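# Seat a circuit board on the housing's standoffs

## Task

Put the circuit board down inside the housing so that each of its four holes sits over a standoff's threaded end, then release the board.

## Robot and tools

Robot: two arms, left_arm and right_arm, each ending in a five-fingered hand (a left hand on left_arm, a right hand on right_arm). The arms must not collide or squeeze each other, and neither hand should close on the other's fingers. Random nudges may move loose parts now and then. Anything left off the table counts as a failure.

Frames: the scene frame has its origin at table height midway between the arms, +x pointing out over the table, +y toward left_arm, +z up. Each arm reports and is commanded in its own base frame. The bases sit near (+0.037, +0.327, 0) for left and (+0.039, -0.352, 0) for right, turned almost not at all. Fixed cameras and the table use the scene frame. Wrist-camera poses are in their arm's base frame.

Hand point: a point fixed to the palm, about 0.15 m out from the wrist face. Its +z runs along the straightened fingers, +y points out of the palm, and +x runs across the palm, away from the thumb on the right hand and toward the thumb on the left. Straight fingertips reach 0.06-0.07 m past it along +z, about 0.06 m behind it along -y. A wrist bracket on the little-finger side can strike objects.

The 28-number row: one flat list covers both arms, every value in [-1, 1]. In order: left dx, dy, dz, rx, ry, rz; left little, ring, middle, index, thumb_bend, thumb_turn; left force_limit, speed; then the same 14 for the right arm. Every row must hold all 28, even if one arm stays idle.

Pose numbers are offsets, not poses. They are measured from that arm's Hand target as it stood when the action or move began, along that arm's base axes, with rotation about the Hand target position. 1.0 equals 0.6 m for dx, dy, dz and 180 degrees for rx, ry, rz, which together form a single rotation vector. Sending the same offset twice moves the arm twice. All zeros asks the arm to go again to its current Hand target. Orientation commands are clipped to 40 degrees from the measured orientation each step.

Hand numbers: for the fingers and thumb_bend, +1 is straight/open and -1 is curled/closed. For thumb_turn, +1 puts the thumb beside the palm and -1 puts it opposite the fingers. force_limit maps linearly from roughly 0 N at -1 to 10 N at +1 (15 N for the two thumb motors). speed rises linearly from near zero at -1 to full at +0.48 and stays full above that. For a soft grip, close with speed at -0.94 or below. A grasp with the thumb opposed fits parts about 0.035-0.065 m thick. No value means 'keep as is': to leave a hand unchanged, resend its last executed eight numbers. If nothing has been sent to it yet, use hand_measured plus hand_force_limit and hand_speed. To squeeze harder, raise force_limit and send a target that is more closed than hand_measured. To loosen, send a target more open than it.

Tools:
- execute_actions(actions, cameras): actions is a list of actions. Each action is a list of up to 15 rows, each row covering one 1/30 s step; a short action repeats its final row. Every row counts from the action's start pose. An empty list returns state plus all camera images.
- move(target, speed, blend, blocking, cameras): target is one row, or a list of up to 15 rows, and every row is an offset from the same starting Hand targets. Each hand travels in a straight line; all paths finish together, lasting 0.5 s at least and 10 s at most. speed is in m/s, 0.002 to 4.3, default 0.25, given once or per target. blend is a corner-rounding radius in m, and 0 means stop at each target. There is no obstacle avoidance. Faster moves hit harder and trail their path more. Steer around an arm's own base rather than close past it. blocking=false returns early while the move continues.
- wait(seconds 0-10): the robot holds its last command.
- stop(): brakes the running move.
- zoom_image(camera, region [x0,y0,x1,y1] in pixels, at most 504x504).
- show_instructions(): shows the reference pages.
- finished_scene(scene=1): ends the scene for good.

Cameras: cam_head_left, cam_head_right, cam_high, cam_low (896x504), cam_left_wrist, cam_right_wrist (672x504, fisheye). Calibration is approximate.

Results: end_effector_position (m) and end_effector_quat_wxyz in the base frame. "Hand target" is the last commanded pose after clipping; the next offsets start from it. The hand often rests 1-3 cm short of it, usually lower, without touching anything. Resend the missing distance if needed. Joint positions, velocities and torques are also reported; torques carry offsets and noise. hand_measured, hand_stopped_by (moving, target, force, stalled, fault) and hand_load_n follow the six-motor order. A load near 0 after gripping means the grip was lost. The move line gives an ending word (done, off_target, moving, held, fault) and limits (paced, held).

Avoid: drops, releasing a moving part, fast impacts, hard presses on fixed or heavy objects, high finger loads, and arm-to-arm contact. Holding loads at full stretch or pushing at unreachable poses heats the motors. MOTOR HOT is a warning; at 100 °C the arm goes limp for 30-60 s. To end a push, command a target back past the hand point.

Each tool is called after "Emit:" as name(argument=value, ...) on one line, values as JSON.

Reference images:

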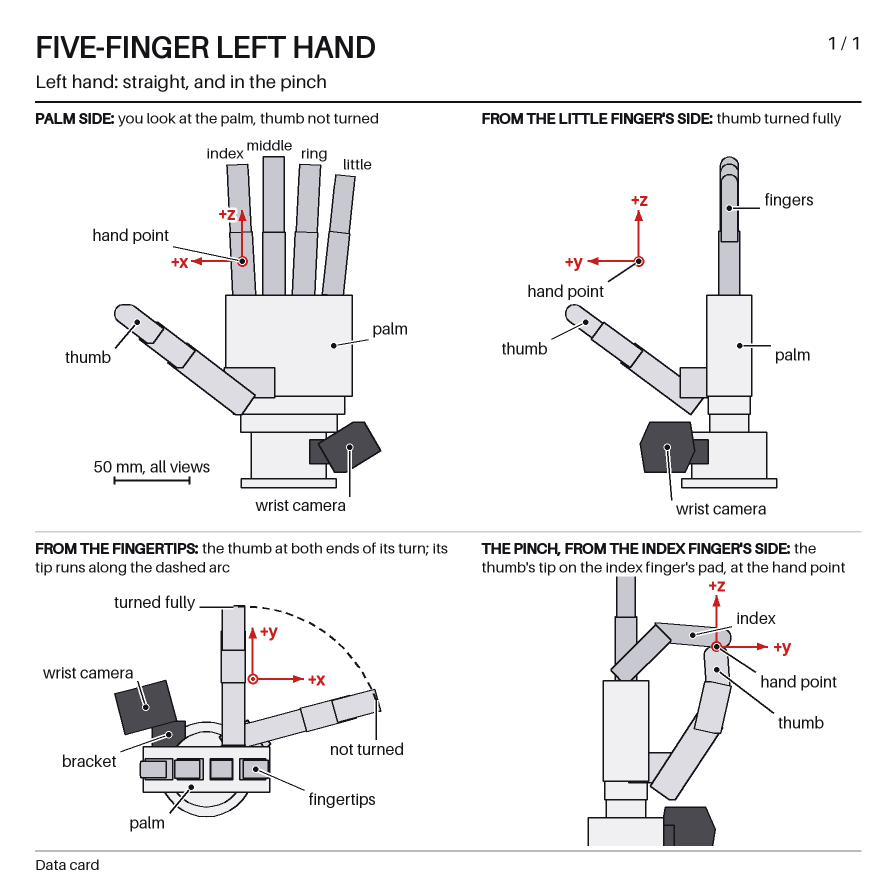

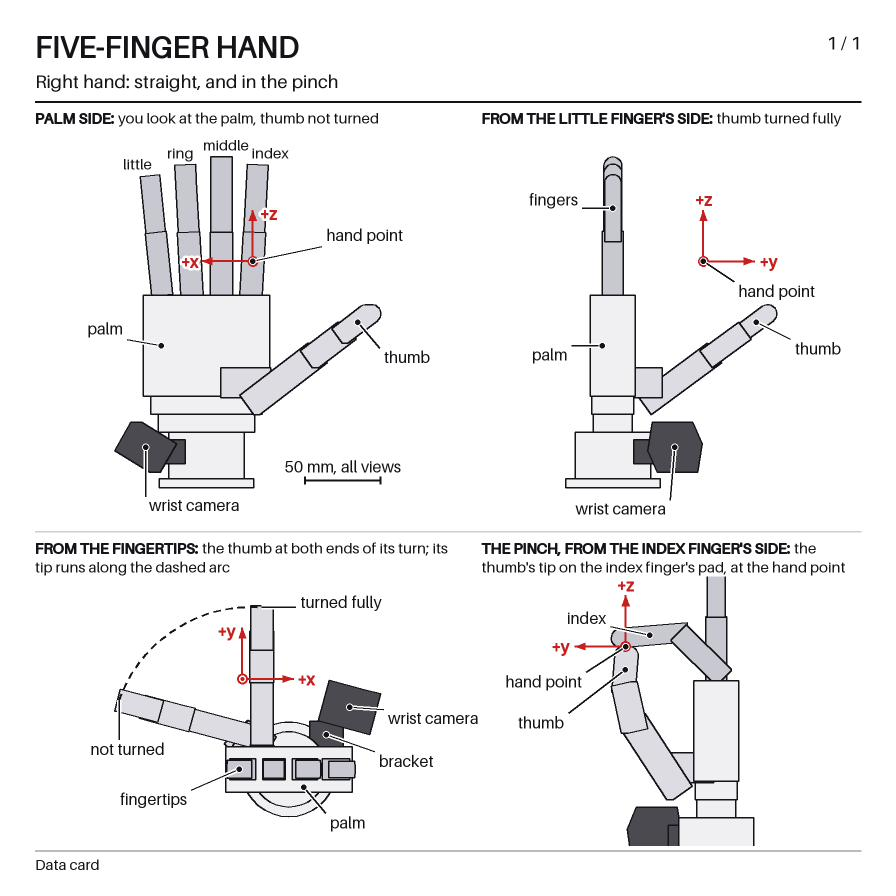

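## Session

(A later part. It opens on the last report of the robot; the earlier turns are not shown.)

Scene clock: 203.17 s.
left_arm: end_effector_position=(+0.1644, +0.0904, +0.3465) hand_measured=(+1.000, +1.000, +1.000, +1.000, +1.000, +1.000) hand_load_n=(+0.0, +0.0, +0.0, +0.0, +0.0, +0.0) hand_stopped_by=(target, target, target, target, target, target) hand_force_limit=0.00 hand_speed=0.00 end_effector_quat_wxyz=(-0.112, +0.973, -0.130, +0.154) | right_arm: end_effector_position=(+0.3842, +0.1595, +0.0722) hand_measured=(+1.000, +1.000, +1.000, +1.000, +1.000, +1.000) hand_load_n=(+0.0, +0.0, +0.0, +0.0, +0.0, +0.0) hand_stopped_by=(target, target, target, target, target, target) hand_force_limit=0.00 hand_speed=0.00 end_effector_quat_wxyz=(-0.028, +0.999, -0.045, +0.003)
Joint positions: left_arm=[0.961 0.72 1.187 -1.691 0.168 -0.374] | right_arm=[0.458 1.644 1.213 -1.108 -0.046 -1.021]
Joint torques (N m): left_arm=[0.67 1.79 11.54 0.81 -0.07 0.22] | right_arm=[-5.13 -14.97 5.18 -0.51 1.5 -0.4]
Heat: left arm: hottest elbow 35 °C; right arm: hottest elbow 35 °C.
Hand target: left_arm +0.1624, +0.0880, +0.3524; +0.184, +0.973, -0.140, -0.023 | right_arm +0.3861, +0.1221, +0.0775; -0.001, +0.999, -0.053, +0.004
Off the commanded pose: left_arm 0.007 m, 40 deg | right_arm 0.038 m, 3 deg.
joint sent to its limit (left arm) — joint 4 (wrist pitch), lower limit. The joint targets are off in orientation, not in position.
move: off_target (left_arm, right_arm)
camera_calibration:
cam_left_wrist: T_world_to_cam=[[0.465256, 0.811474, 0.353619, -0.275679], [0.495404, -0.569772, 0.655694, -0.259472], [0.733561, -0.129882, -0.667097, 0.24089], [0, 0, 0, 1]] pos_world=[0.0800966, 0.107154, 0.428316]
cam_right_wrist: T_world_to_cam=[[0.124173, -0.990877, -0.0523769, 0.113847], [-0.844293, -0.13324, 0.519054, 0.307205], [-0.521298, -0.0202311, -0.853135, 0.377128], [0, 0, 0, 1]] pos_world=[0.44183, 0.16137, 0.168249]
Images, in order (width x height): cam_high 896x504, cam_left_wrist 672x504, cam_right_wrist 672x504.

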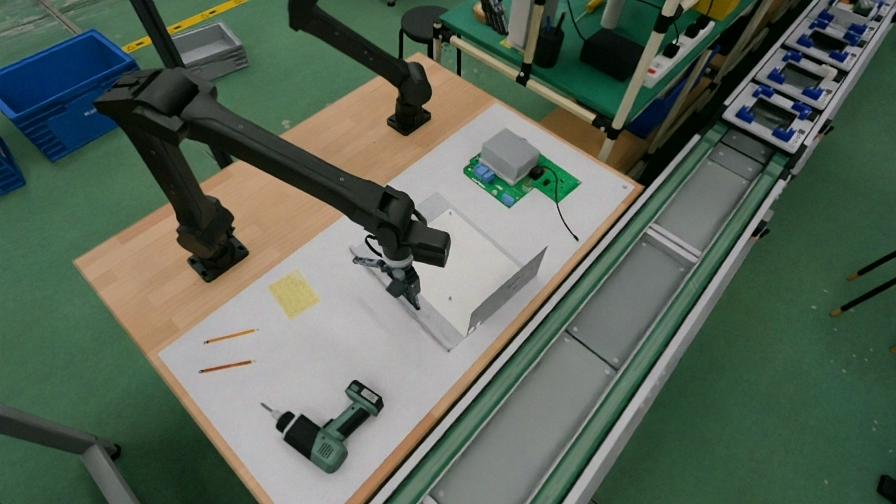

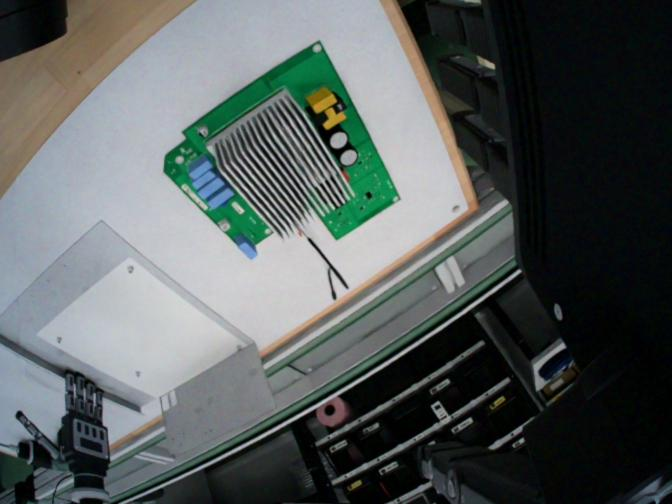

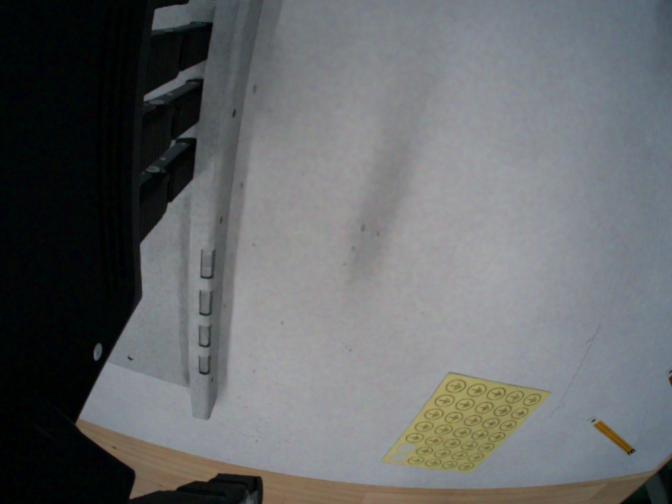

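Emit:
move(target=[[0.349,0.037,-0.15,0.1175,-0.0189,0.068,1,1,1,1,1,1,0,0,0,0.03,0.02,0,0,0,1,1,1,1,1,1,0,0],[0.349,0.017,-0.25,0.1175,-0.0189,0.068,1,1,1,1,1,1,0,0,0,0.03,0.25,0,0,0,1,1,1,1,1,1,0,0],[0.349,0.003,-0.3807,0.1175,-0.0189,0.068,1,1,1,1,1,1,0,0,0,0.03,0.25,0,0,0,1,1,1,1,1,1,0,0]], speed=[0.25,0.2,0.12], blend=[0.01,0.01,0], cameras=["cam_high","cam_head_left","cam_head_right","cam_left_wrist"])

Emit:
zoom_image(camera="cam_high", region=[440, 70, 620, 230])

Scene clock: 207.20 s.
left_arm: end_effector_position=(+0.3644, +0.0907, +0.1306) hand_measured=(+1.000, +1.000, +1.000, +1.000, +1.000, +1.000) hand_load_n=(+0.0, +0.0, +0.0, +0.0, +0.0, +0.0) hand_stopped_by=(target, target, target, target, target, target) hand_force_limit=0.00 hand_speed=0.00 end_effector_quat_wxyz=(+0.002, +0.999, -0.043, -0.002) | right_arm: end_effector_position=(+0.3729, +0.1399, +0.2099) hand_measured=(+1.000, +1.000, +1.000, +1.000, +1.000, +1.000) hand_load_n=(+0.0, +0.0, +0.0, +0.0, +0.0, +0.0) hand_stopped_by=(target, target, target, target, target, target) hand_force_limit=0.00 hand_speed=0.00 end_effector_quat_wxyz=(+0.008, +0.999, -0.051, -0.016)
Joint positions: left_arm=[0.427 1.361 1.052 -1.266 0.001 -1.059] | right_arm=[0.448 1.555 1.465 -1.517 -0.001 -1.021]
Joint torques (N m): left_arm=[0.56 -6.07 9.54 1.48 -0.18 -0.18] | right_arm=[-1.67 -13.39 10.78 -0.14 0.07 -0.07]
Heat: left arm: hottest elbow 35 °C; right arm: hottest elbow 35 °C.
Hand target: left_arm +0.3717, +0.0898, +0.1240; +0.000, +0.999, -0.035, +0.000 | right_arm +0.3862, +0.1400, +0.2275; -0.001, +0.999, -0.053, +0.004
Off the commanded pose: left_arm 0.010 m, 1 deg | right_arm 0.022 m, 3 deg.
move: off_target (right_arm)
camera_calibration:
cam_left_wrist: T_world_to_cam=[[0.371047, 0.928264, 0.0254916, -0.226049], [0.773655, -0.324197, 0.544384, -0.325926], [0.513596, -0.182271, -0.838449, 0.0574447], [0, 0, 0, 1]] pos_world=[0.306526, 0.11464, 0.231355]
Images, in order (width x height): cam_head_left 896x504, cam_head_right 896x504, cam_high 896x504, cam_left_wrist 672x504.

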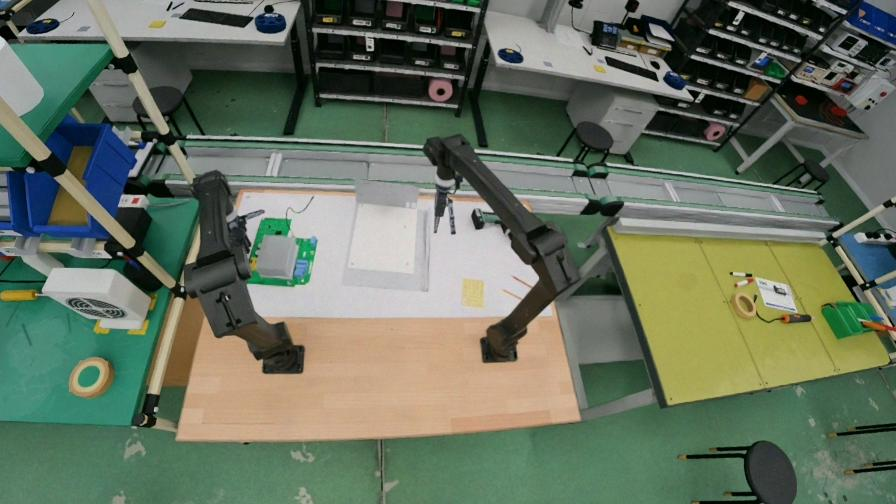

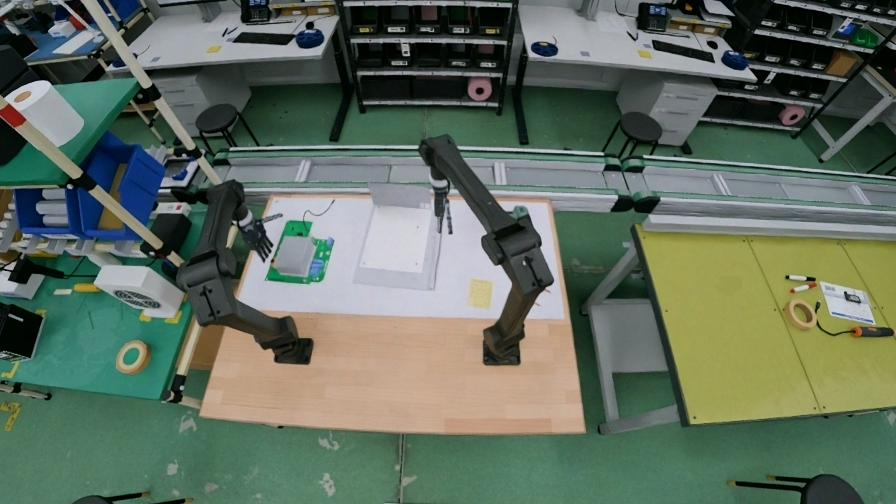

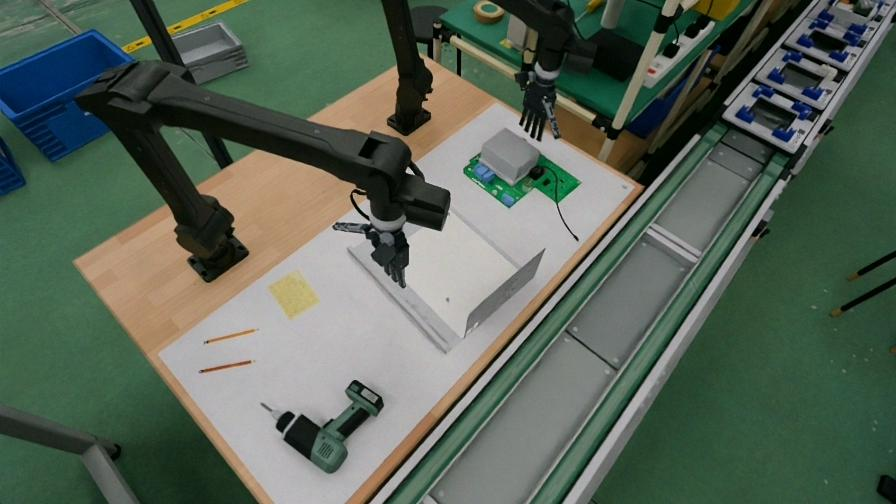

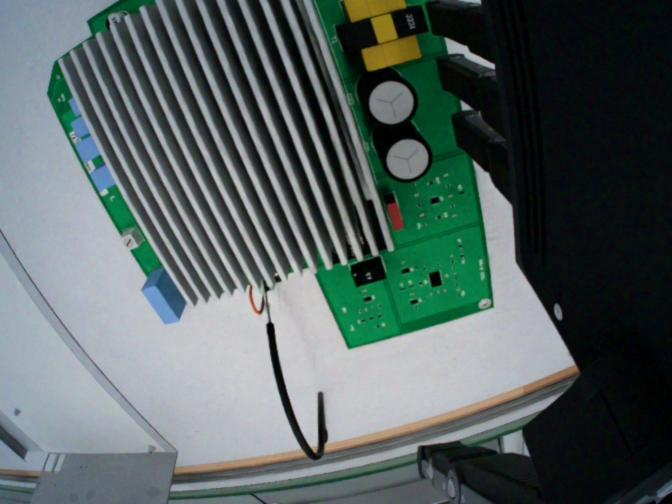

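Scaled by 2.800.

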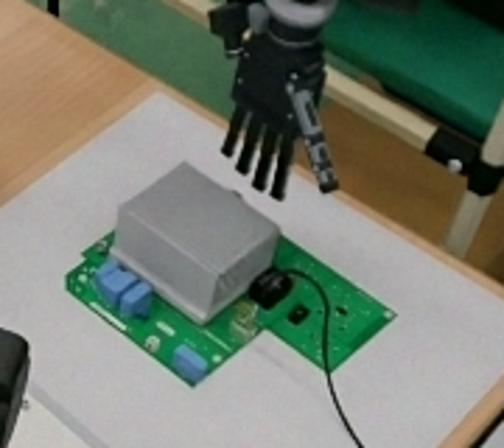

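Emit:
move(target=[[0,-0.05,-0.015,0,0,-0.033,1,1,1,1,1,1,0,0,0,0,0.0,0,0,0,1,1,1,1,1,1,0,0],[0,-0.30,-0.015,0,0,-0.033,1,1,1,1,1,1,0,0,0,0,0.0,0,0,0,1,1,1,1,1,1,0,0]], speed=[0.1,0.1], blend=[0.01,0], cameras=["cam_high","cam_head_left","cam_head_right","cam_left_wrist"])

Emit:
zoom_image(camera="cam_high", region=[380, 90, 580, 270])

Scene clock: 210.30 s.
left_arm: end_effector_position=(+0.3742, -0.0453, +0.1130) hand_measured=(+1.000, +1.000, +1.000, +1.000, +1.000, +1.000) hand_load_n=(+0.0, +0.5, +0.5, +0.0, +0.0, +0.0) hand_stopped_by=(target, target, target, target, target, target) hand_force_limit=0.00 hand_speed=0.00 end_effector_quat_wxyz=(-0.039, +0.997, -0.065, -0.004) | right_arm: end_effector_position=(+0.3729, +0.1399, +0.2099) hand_measured=(+1.000, +1.000, +1.000, +1.000, +1.000, +1.000) hand_load_n=(+0.0, +0.0, +0.0, +0.0, +0.0, +0.0) hand_stopped_by=(target, target, target, target, target, target) hand_force_limit=0.00 hand_speed=0.00 end_effector_quat_wxyz=(+0.008, +0.999, -0.051, -0.016)
Joint positions: left_arm=[0.01 1.317 0.974 -1.229 -0.079 -1.431] | right_arm=[0.448 1.555 1.465 -1.517 -0.001 -1.021]
Joint torques (N m): left_arm=[-4.13 -6.59 9.25 0.61 2.49 -0.18] | right_arm=[-1.61 -13.22 10.7 -0.21 0.09 -0.06]
Heat: left arm: hottest elbow 35 °C; right arm: hottest elbow 35 °C.
Hand target: left_arm +0.3718, -0.0901, +0.1150; +0.000, +0.996, -0.087, +0.000 | right_arm +0.3862, +0.1400, +0.2275; -0.001, +0.999, -0.053, +0.004
Off the commanded pose: left_arm 0.045 m, 5 deg | right_arm 0.022 m, 3 deg.
move: off_target (left_arm, right_arm)
camera_calibration:
cam_left_wrist: T_world_to_cam=[[0.411788, 0.90574, 0.100327, -0.127843], [0.757554, -0.401433, 0.514746, -0.362162], [0.5065, -0.135963, -0.851453, 0.0190618], [0, 0, 0, 1]] pos_world=[0.317347, -0.027, 0.215478]
Images, in order (width x height): cam_head_left 896x504, cam_head_right 896x504, cam_high 896x504, cam_left_wrist 672x504.

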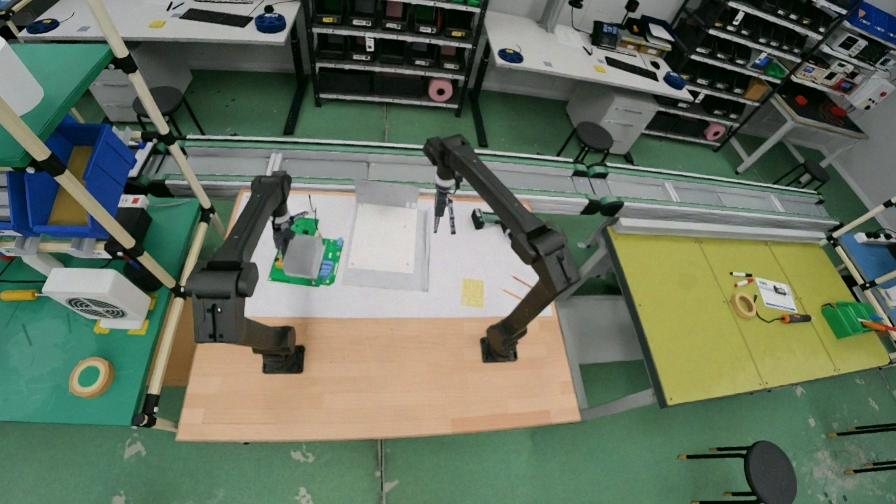

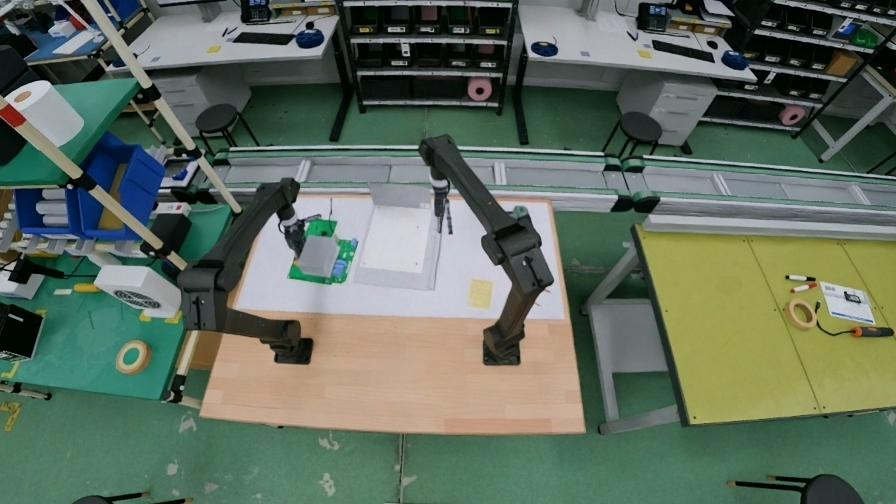

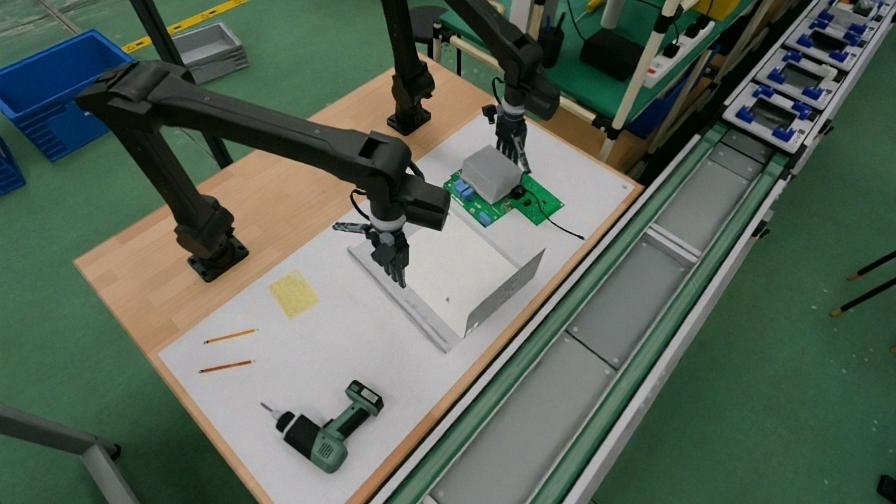

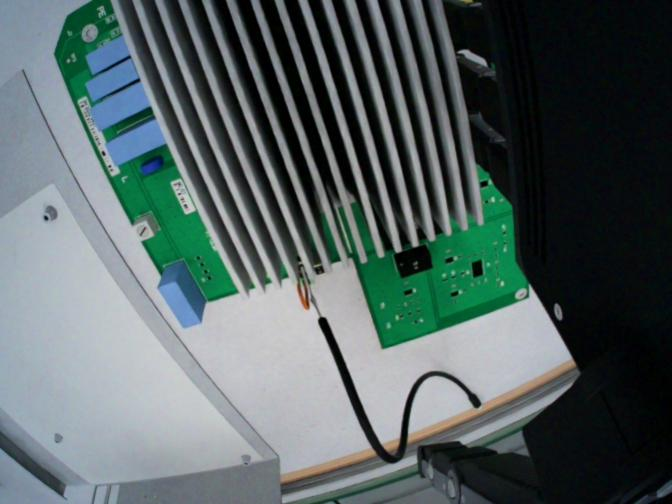

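Scaled by 2.520.

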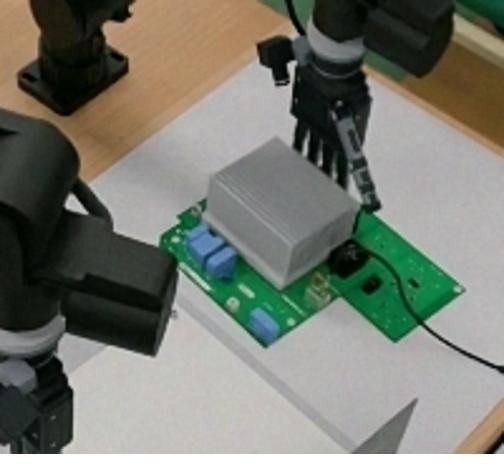

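Emit:
move(target=[[0.005,0.117,0.025,0,0,0,1,1,1,1,1,1,0,0,-0.094,0.4,-0.046,0.1485,-0.0208,-0.0106,1,1,1,1,1,1,0,0],[0.0187,0.2085,0.045,-0.1633,0.0333,-0.0083,1,1,1,1,1,1,0,0,-0.1253,0.5617,-0.2325,0.1485,-0.0208,-0.0106,1,1,1,1,1,1,0,0]], speed=[0.2,0.15], cameras=["cam_high","cam_head_left","cam_head_right","cam_left_wrist"])

Emit:
zoom_image(camera="cam_high", region=[380, 90, 580, 270])

Emit:
zoom_image(camera="cam_head_left", region=[230, 180, 370, 310])

Scene clock: 216.97 s.
left_arm: end_effector_position=(+0.3755, +0.0298, +0.1345) hand_measured=(+1.000, +1.000, +1.000, +1.000, +1.000, +1.000) hand_load_n=(+0.0, +0.0, +0.0, +0.0, +0.0, +0.0) hand_stopped_by=(target, target, target, target, target, target) hand_force_limit=0.00 hand_speed=0.00 end_effector_quat_wxyz=(+0.252, +0.963, -0.089, -0.033) | right_arm: end_effector_position=(+0.3131, +0.4667, +0.0961) hand_measured=(+1.000, +1.000, +1.000, +1.000, +1.000, +1.000) hand_load_n=(+0.0, +0.0, +0.0, -0.5, +0.0, +0.0) hand_stopped_by=(target, target, target, target, target, target) hand_force_limit=0.00 hand_speed=0.00 end_effector_quat_wxyz=(-0.230, +0.971, -0.061, +0.026)
Joint positions: left_arm=[0.449 1.587 1.145 -1.466 0.395 -0.87] | right_arm=[0.91 1.745 1.406 -0.812 -0.211 -0.489]
Joint torques (N m): left_arm=[1.85 -8.12 11.92 -0.95 0.45 0.24] | right_arm=[0.03 -14.68 7.77 1.57 -0.01 0.18]
Heat: left arm: hottest elbow 36 °C; right arm: hottest elbow 35 °C.
Hand target: left_arm +0.3830, +0.0350, +0.1420; +0.257, +0.961, -0.097, -0.030 | right_arm +0.3109, +0.4772, +0.0880; -0.233, +0.970, -0.069, +0.024
Off the commanded pose: left_arm 0.012 m, 1 deg | right_arm 0.013 m, 1 deg.
move: off_target (left_arm, right_arm)
camera_calibration:
cam_left_wrist: T_world_to_cam=[[0.435948, 0.779714, -0.449438, -0.129854], [0.801437, -0.10914, 0.588037, -0.379071], [0.409449, -0.61655, -0.672471, 0.0736318], [0, 0, 0, 1]] pos_world=[0.330262, 0.105274, 0.214062]
Images, in order (width x height): cam_head_left 896x504, cam_head_right 896x504, cam_high 896x504, cam_left_wrist 672x504.

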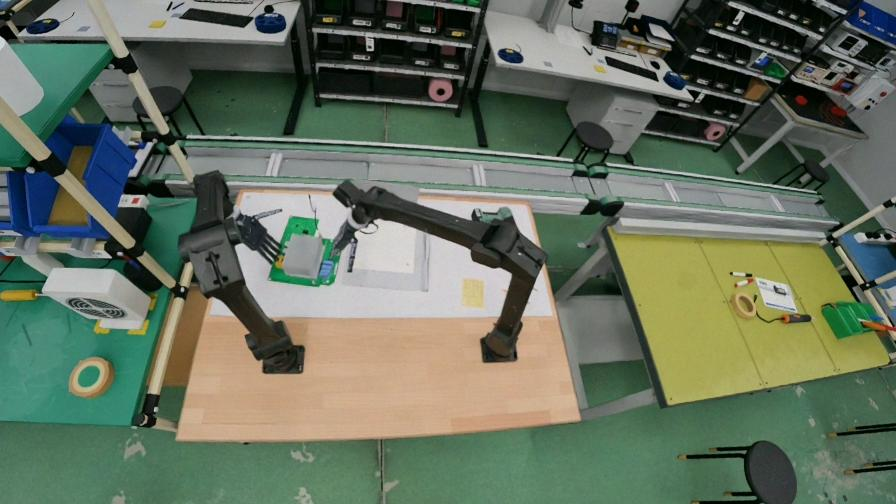

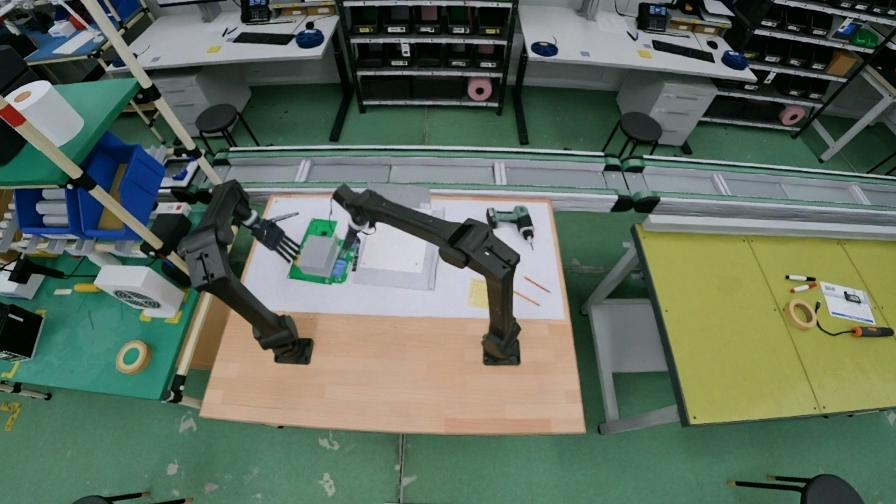

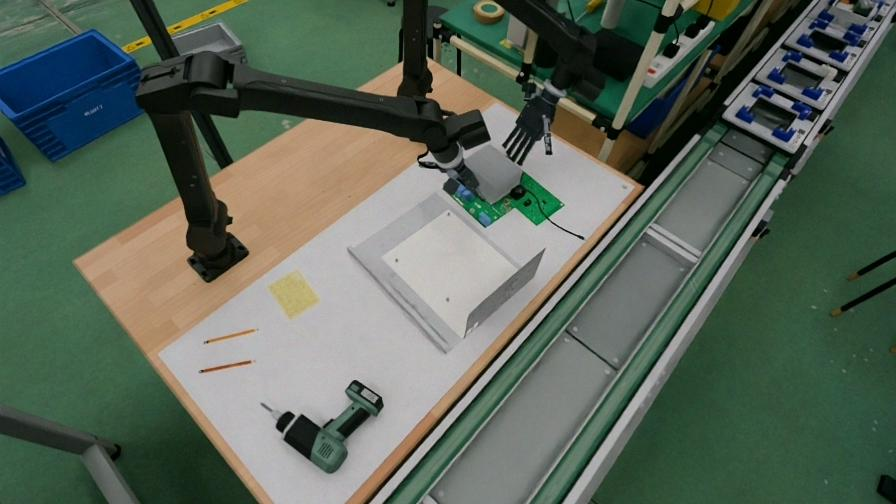

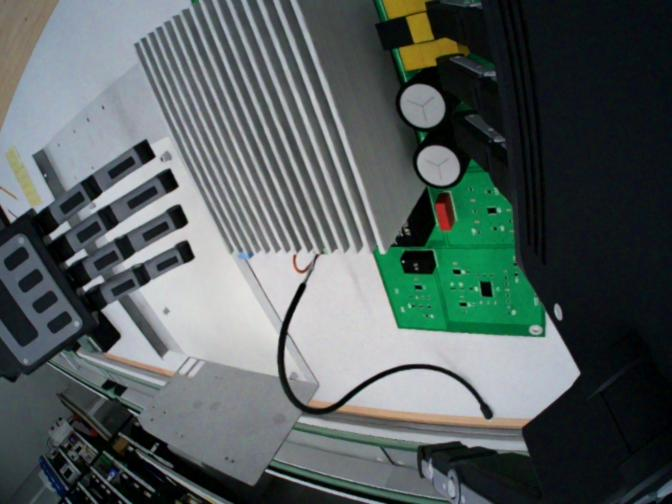

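Scaled by 2.520.

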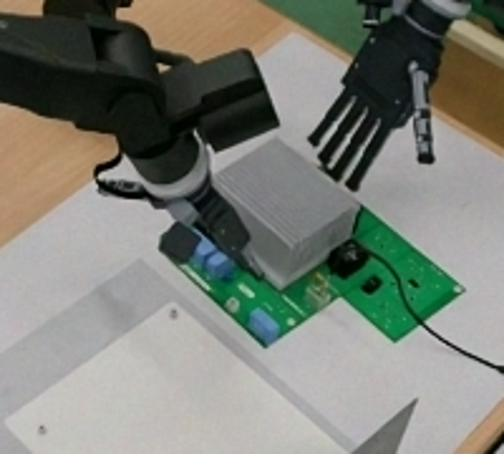

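Scaled by 3.600.

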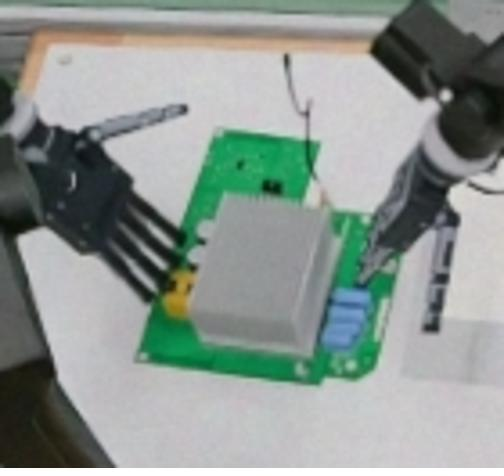

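Emit:
move(target=[[-0.008,-0.07,-0.005,0,0,0,1,1,1,1,1,1,0,0,0.008,0.08,-0.004,0,0,0,1,1,1,1,1,1,0,0],[-0.016,-0.183,-0.005,0,0,0,1,1,1,1,1,1,0,0,0.016,0.183,-0.002,0,0,0,1,1,1,1,1,1,0,0]], speed=[0.08,0.06], blend=[0.01,0], cameras=["cam_high","cam_head_left","cam_left_wrist"])

Emit:
zoom_image(camera="cam_high", region=[380, 90, 580, 270])

Emit:
zoom_image(camera="cam_head_left", region=[230, 180, 370, 310])

Scene clock: 220.10 s.
left_arm: end_effector_position=(+0.3757, -0.0129, +0.1360) hand_measured=(+1.000, +1.000, +1.000, +1.000, +1.000, +1.000) hand_load_n=(+0.0, +0.0, +3.0, +0.0, +0.0, +0.0) hand_stopped_by=(target, target, target, target, target, target) hand_force_limit=0.00 hand_speed=0.00 end_effector_quat_wxyz=(+0.203, +0.977, -0.062, -0.025) | right_arm: end_effector_position=(+0.3115, +0.5160, +0.0908) hand_measured=(+1.000, +1.000, +0.998, +1.000, +1.000, +1.000) hand_load_n=(+0.0, +0.0, -13.5, -2.0, +0.0, +0.0) hand_stopped_by=(target, target, target, target, target, target) hand_force_limit=0.00 hand_speed=0.00 end_effector_quat_wxyz=(-0.183, +0.980, -0.071, +0.010)
Joint positions: left_arm=[0.324 1.468 1.062 -1.374 0.357 -1.083] | right_arm=[0.97 1.908 1.638 -0.97 -0.165 -0.428]
Joint torques (N m): left_arm=[-6.3 -7.82 6.32 0.31 3.91 -0.06] | right_arm=[2.78 -12.92 15.06 3.63 -0.42 0.44]
Heat: left arm: hottest elbow 36 °C; right arm: hottest elbow 36 °C.
Hand target: left_arm +0.3734, -0.0748, +0.1390; +0.257, +0.961, -0.097, -0.029 | right_arm +0.3207, +0.5869, +0.0868; -0.233, +0.970, -0.069, +0.024
Off the commanded pose: left_arm 0.062 m, 8 deg | right_arm 0.072 m, 6 deg.
move: off_target (left_arm, right_arm)
camera_calibration:
cam_left_wrist: T_world_to_cam=[[0.395351, 0.844355, -0.36161, -0.0918628], [0.801204, -0.124482, 0.5853, -0.384485], [0.449187, -0.521122, -0.725715, 0.0418139], [0, 0, 0, 1]] pos_world=[0.325587, 0.0514936, 0.222166]
Images, in order (width x height): cam_head_left 896x504, cam_high 896x504, cam_left_wrist 672x504.

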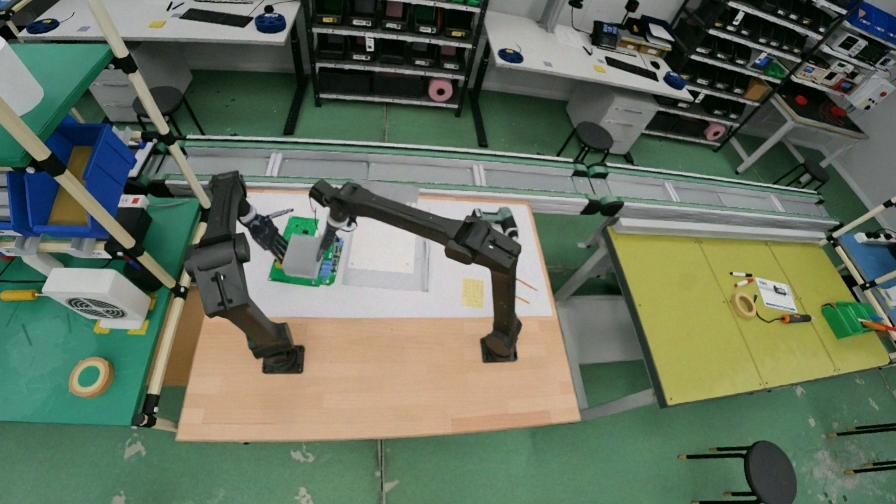

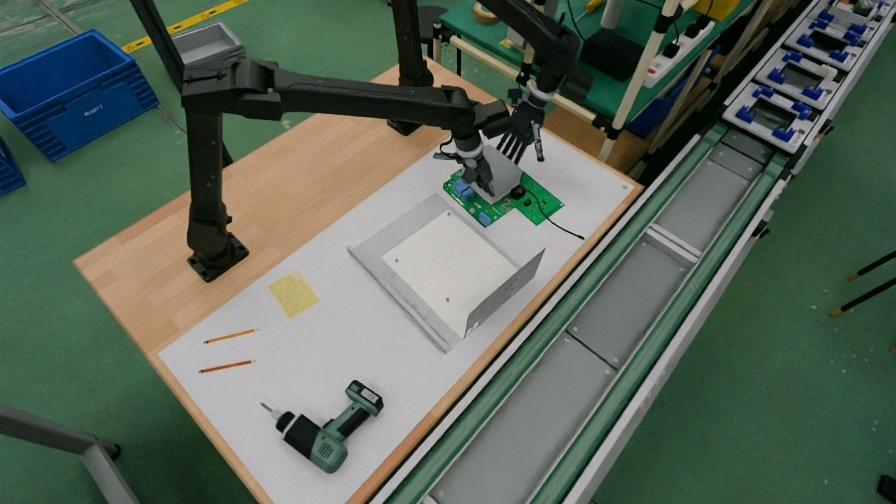

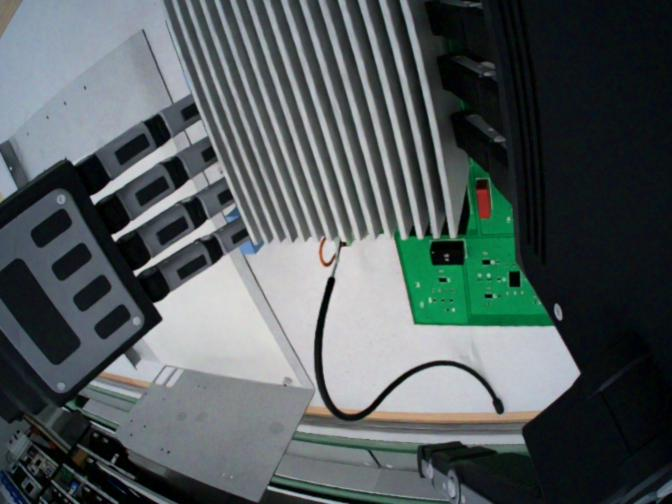

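Scaled by 2.520.

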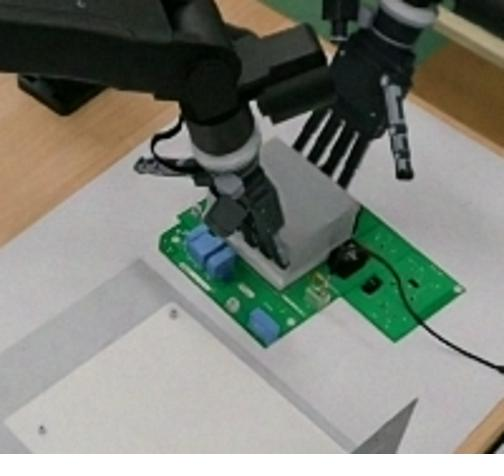

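Scaled by 3.600.

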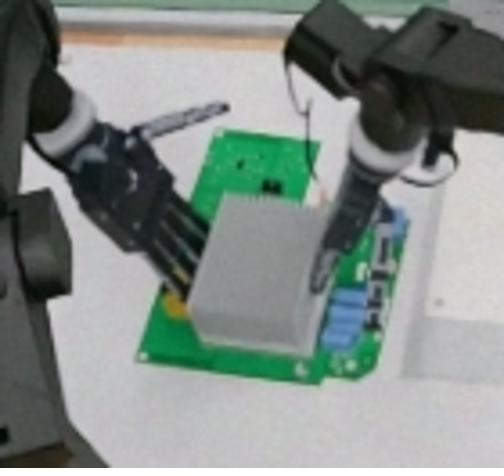

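Emit:
move(target=[0,0,0,0,0,0,0.85,0.92,1,0.92,1,1,-0.2,-0.85,0,0,0,0,0,0,1,1,0.94,1,1,1,0,-0.6], speed=0.05, cameras=["cam_high","cam_left_wrist"])

Scene clock: 221.63 s.
left_arm: end_effector_position=(+0.3756, -0.0127, +0.1355) hand_measured=(+0.906, +0.962, +1.000, +0.962, +1.000, +1.000) hand_load_n=(+5.5, +4.5, +0.5, +6.5, +0.0, +0.0) hand_stopped_by=(force, force, target, force, target, target) hand_force_limit=-0.20 hand_speed=-0.85 end_effector_quat_wxyz=(+0.202, +0.977, -0.065, -0.024) | right_arm: end_effector_position=(+0.3112, +0.5169, +0.0909) hand_measured=(+1.000, +1.000, +0.940, +0.998, +1.000, +1.000) hand_load_n=(+0.0, -6.0, +0.0, -8.5, +0.0, -0.5) hand_stopped_by=(target, target, target, target, target, target) hand_force_limit=0.00 hand_speed=-0.60 end_effector_quat_wxyz=(-0.183, +0.980, -0.071, +0.010)
Joint positions: left_arm=[0.324 1.468 1.061 -1.371 0.355 -1.077] | right_arm=[0.971 1.91 1.641 -0.971 -0.165 -0.426]
Joint torques (N m): left_arm=[-6.3 -7.77 6.39 0.24 3.98 -0.06] | right_arm=[2.61 -12.92 14.91 3.73 -0.44 0.43]
Heat: left arm: hottest wrist yaw 36 °C; right arm: hottest elbow 36 °C.
Hand target: left_arm +0.3734, -0.0748, +0.1389; +0.257, +0.961, -0.097, -0.030 | right_arm +0.3205, +0.5869, +0.0868; -0.233, +0.970, -0.069, +0.024
Off the commanded pose: left_arm 0.062 m, 8 deg | right_arm 0.071 m, 6 deg.
move: off_target (left_arm, right_arm)
camera_calibration:
cam_left_wrist: T_world_to_cam=[[0.401898, 0.842593, -0.35849, -0.0950393], [0.797991, -0.130274, 0.58842, -0.383375], [0.449097, -0.522557, -0.724739, 0.041463], [0, 0, 0, 1]] pos_world=[0.325505, 0.0518023, 0.221565]
Images, in order (width x height): cam_high 896x504, cam_left_wrist 672x504.

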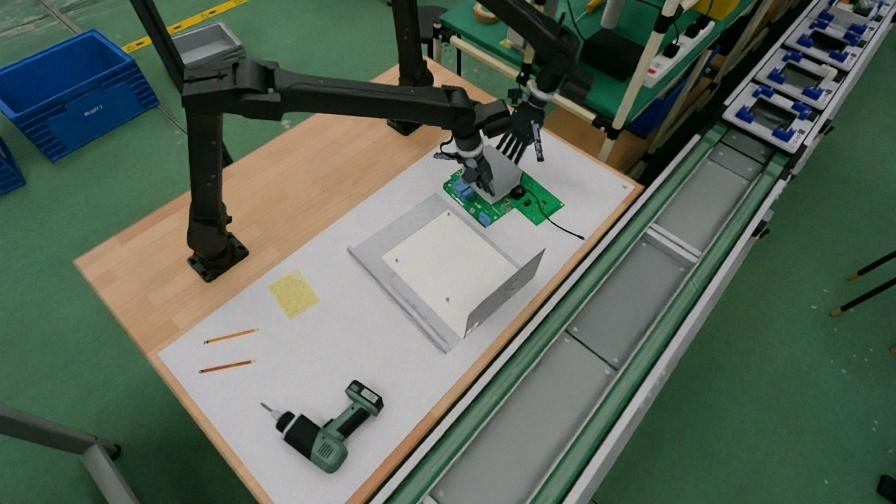

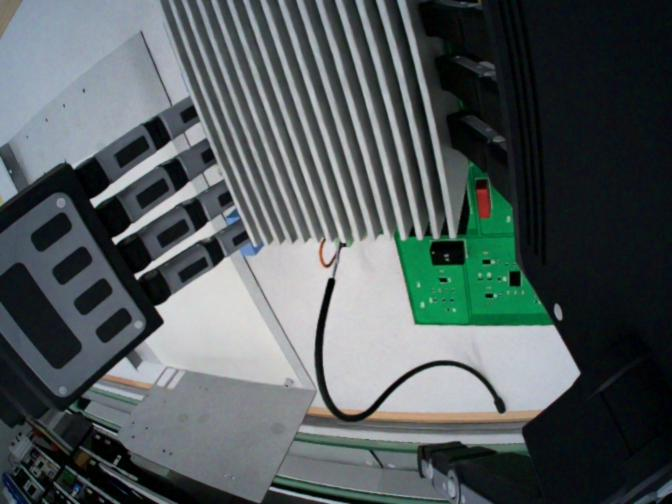

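Emit:
move(target=[[-0.002,-0.017,0,0,0,0,0.85,0.92,1,0.92,1,1,-0.2,-0.85,0.002,0.017,0,0,0,0,1,1,0.965,1,1,1,0,-0.6],[-0.002,-0.017,0.1,0,0,0,0.85,0.92,1,0.92,1,1,-0.2,-0.85,0.002,0.017,0.14,0,0,0,1,1,0.965,1,1,1,0,-0.6]], speed=[0.05,0.06], cameras=["cam_high","cam_low","cam_left_wrist"])

Emit:
zoom_image(camera="cam_high", region=[380, 90, 580, 270])

Emit:
zoom_image(camera="cam_low", region=[370, 180, 530, 300])

Scene clock: 224.90 s.
left_arm: end_effector_position=(+0.3760, -0.0264, +0.1467) hand_measured=(+0.906, +0.962, +1.000, +0.964, +1.000, +1.000) hand_load_n=(+0.5, +3.5, +1.5, +8.0, +0.0, +0.0) hand_stopped_by=(force, force, target, force, target, target) hand_force_limit=-0.20 hand_speed=-0.85 end_effector_quat_wxyz=(+0.194, +0.978, -0.063, -0.034) | right_arm: end_effector_position=(+0.3117, +0.5102, +0.1076) hand_measured=(+1.000, +1.000, +0.966, +0.998, +1.000, +1.000) hand_load_n=(+0.0, -3.0, +0.0, -13.0, +0.0, +0.0) hand_stopped_by=(target, target, target, target, target, target) hand_force_limit=0.00 hand_speed=-0.60 end_effector_quat_wxyz=(-0.123, +0.989, -0.078, -0.005)
Joint positions: left_arm=[0.28 1.449 1.079 -1.404 0.342 -1.128] | right_arm=[0.976 1.972 1.786 -1.174 -0.13 -0.425]
Joint torques (N m): left_arm=[-4.89 -11.34 12.64 -3.84 4.66 0.07] | right_arm=[2.67 -21.07 18.28 3.03 -1.68 0.38]
Heat: left arm: hottest wrist yaw 42 °C; right arm: hottest elbow 37 °C.
Hand target: left_arm +0.3722, -0.0850, +0.1991; +0.257, +0.961, -0.097, -0.029 | right_arm +0.3217, +0.5971, +0.1708; -0.233, +0.970, -0.069, +0.024
Off the commanded pose: left_arm 0.079 m, 9 deg | right_arm 0.108 m, 13 deg.
move: off_target (left_arm, right_arm)
camera_calibration:
cam_left_wrist: T_world_to_cam=[[0.395058, 0.848978, -0.350949, -0.0779954], [0.809331, -0.1409, 0.570202, -0.394052], [0.43464, -0.509297, -0.742768, 0.0506666], [0, 0, 0, 1]] pos_world=[0.32771, 0.0364987, 0.23495]
Images, in order (width x height): cam_high 896x504, cam_low 896x504, cam_left_wrist 672x504.

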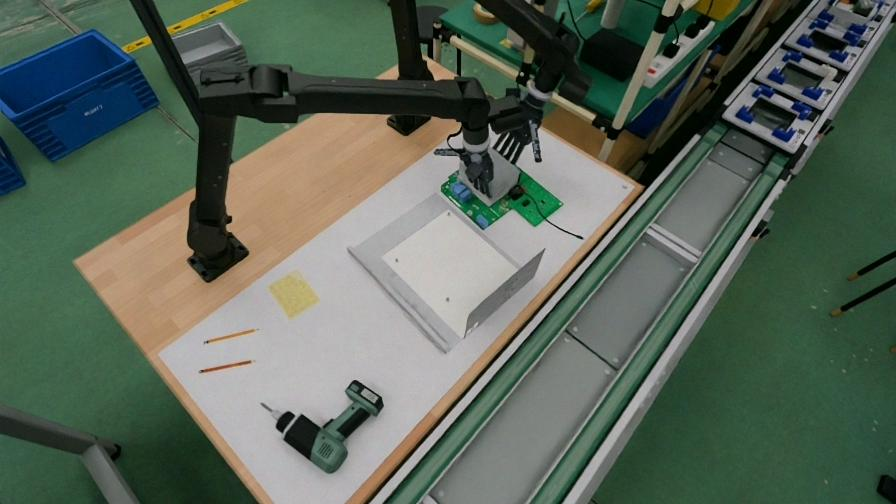

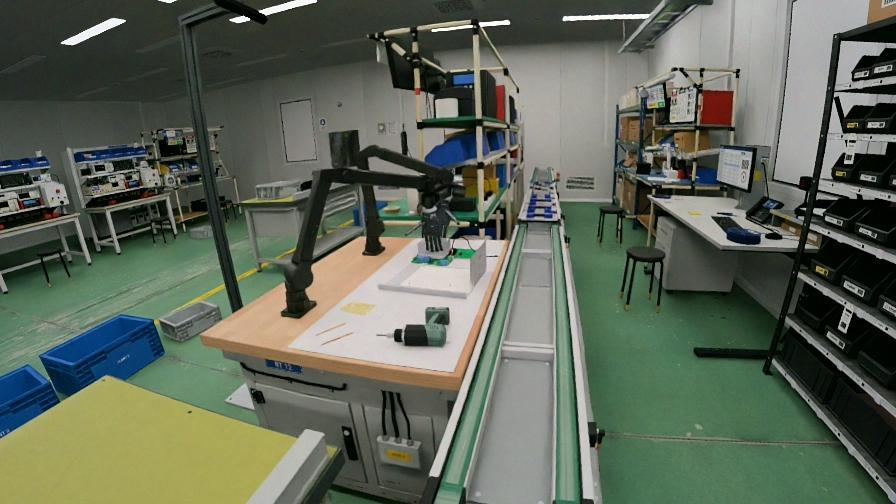

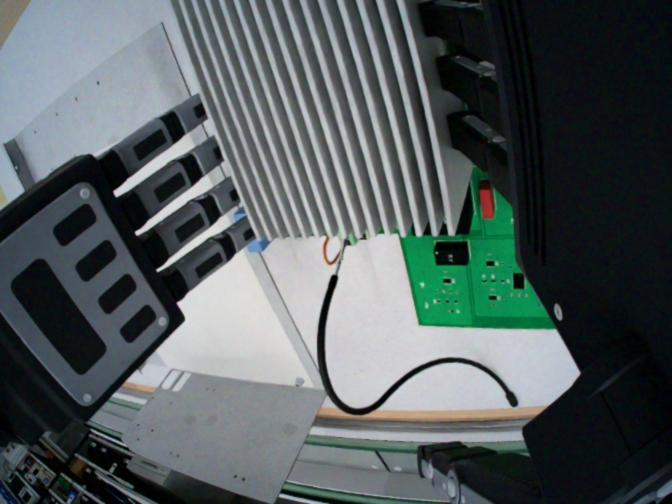

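Scaled by 2.520.

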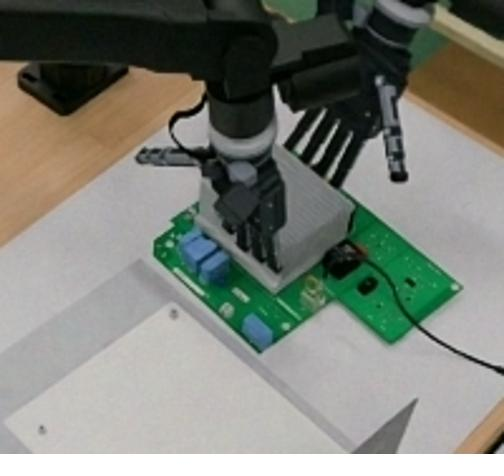

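Scaled by 3.150.

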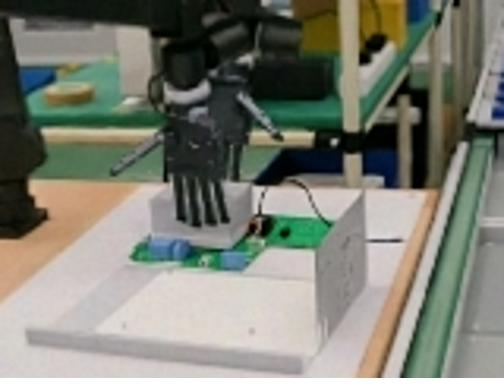

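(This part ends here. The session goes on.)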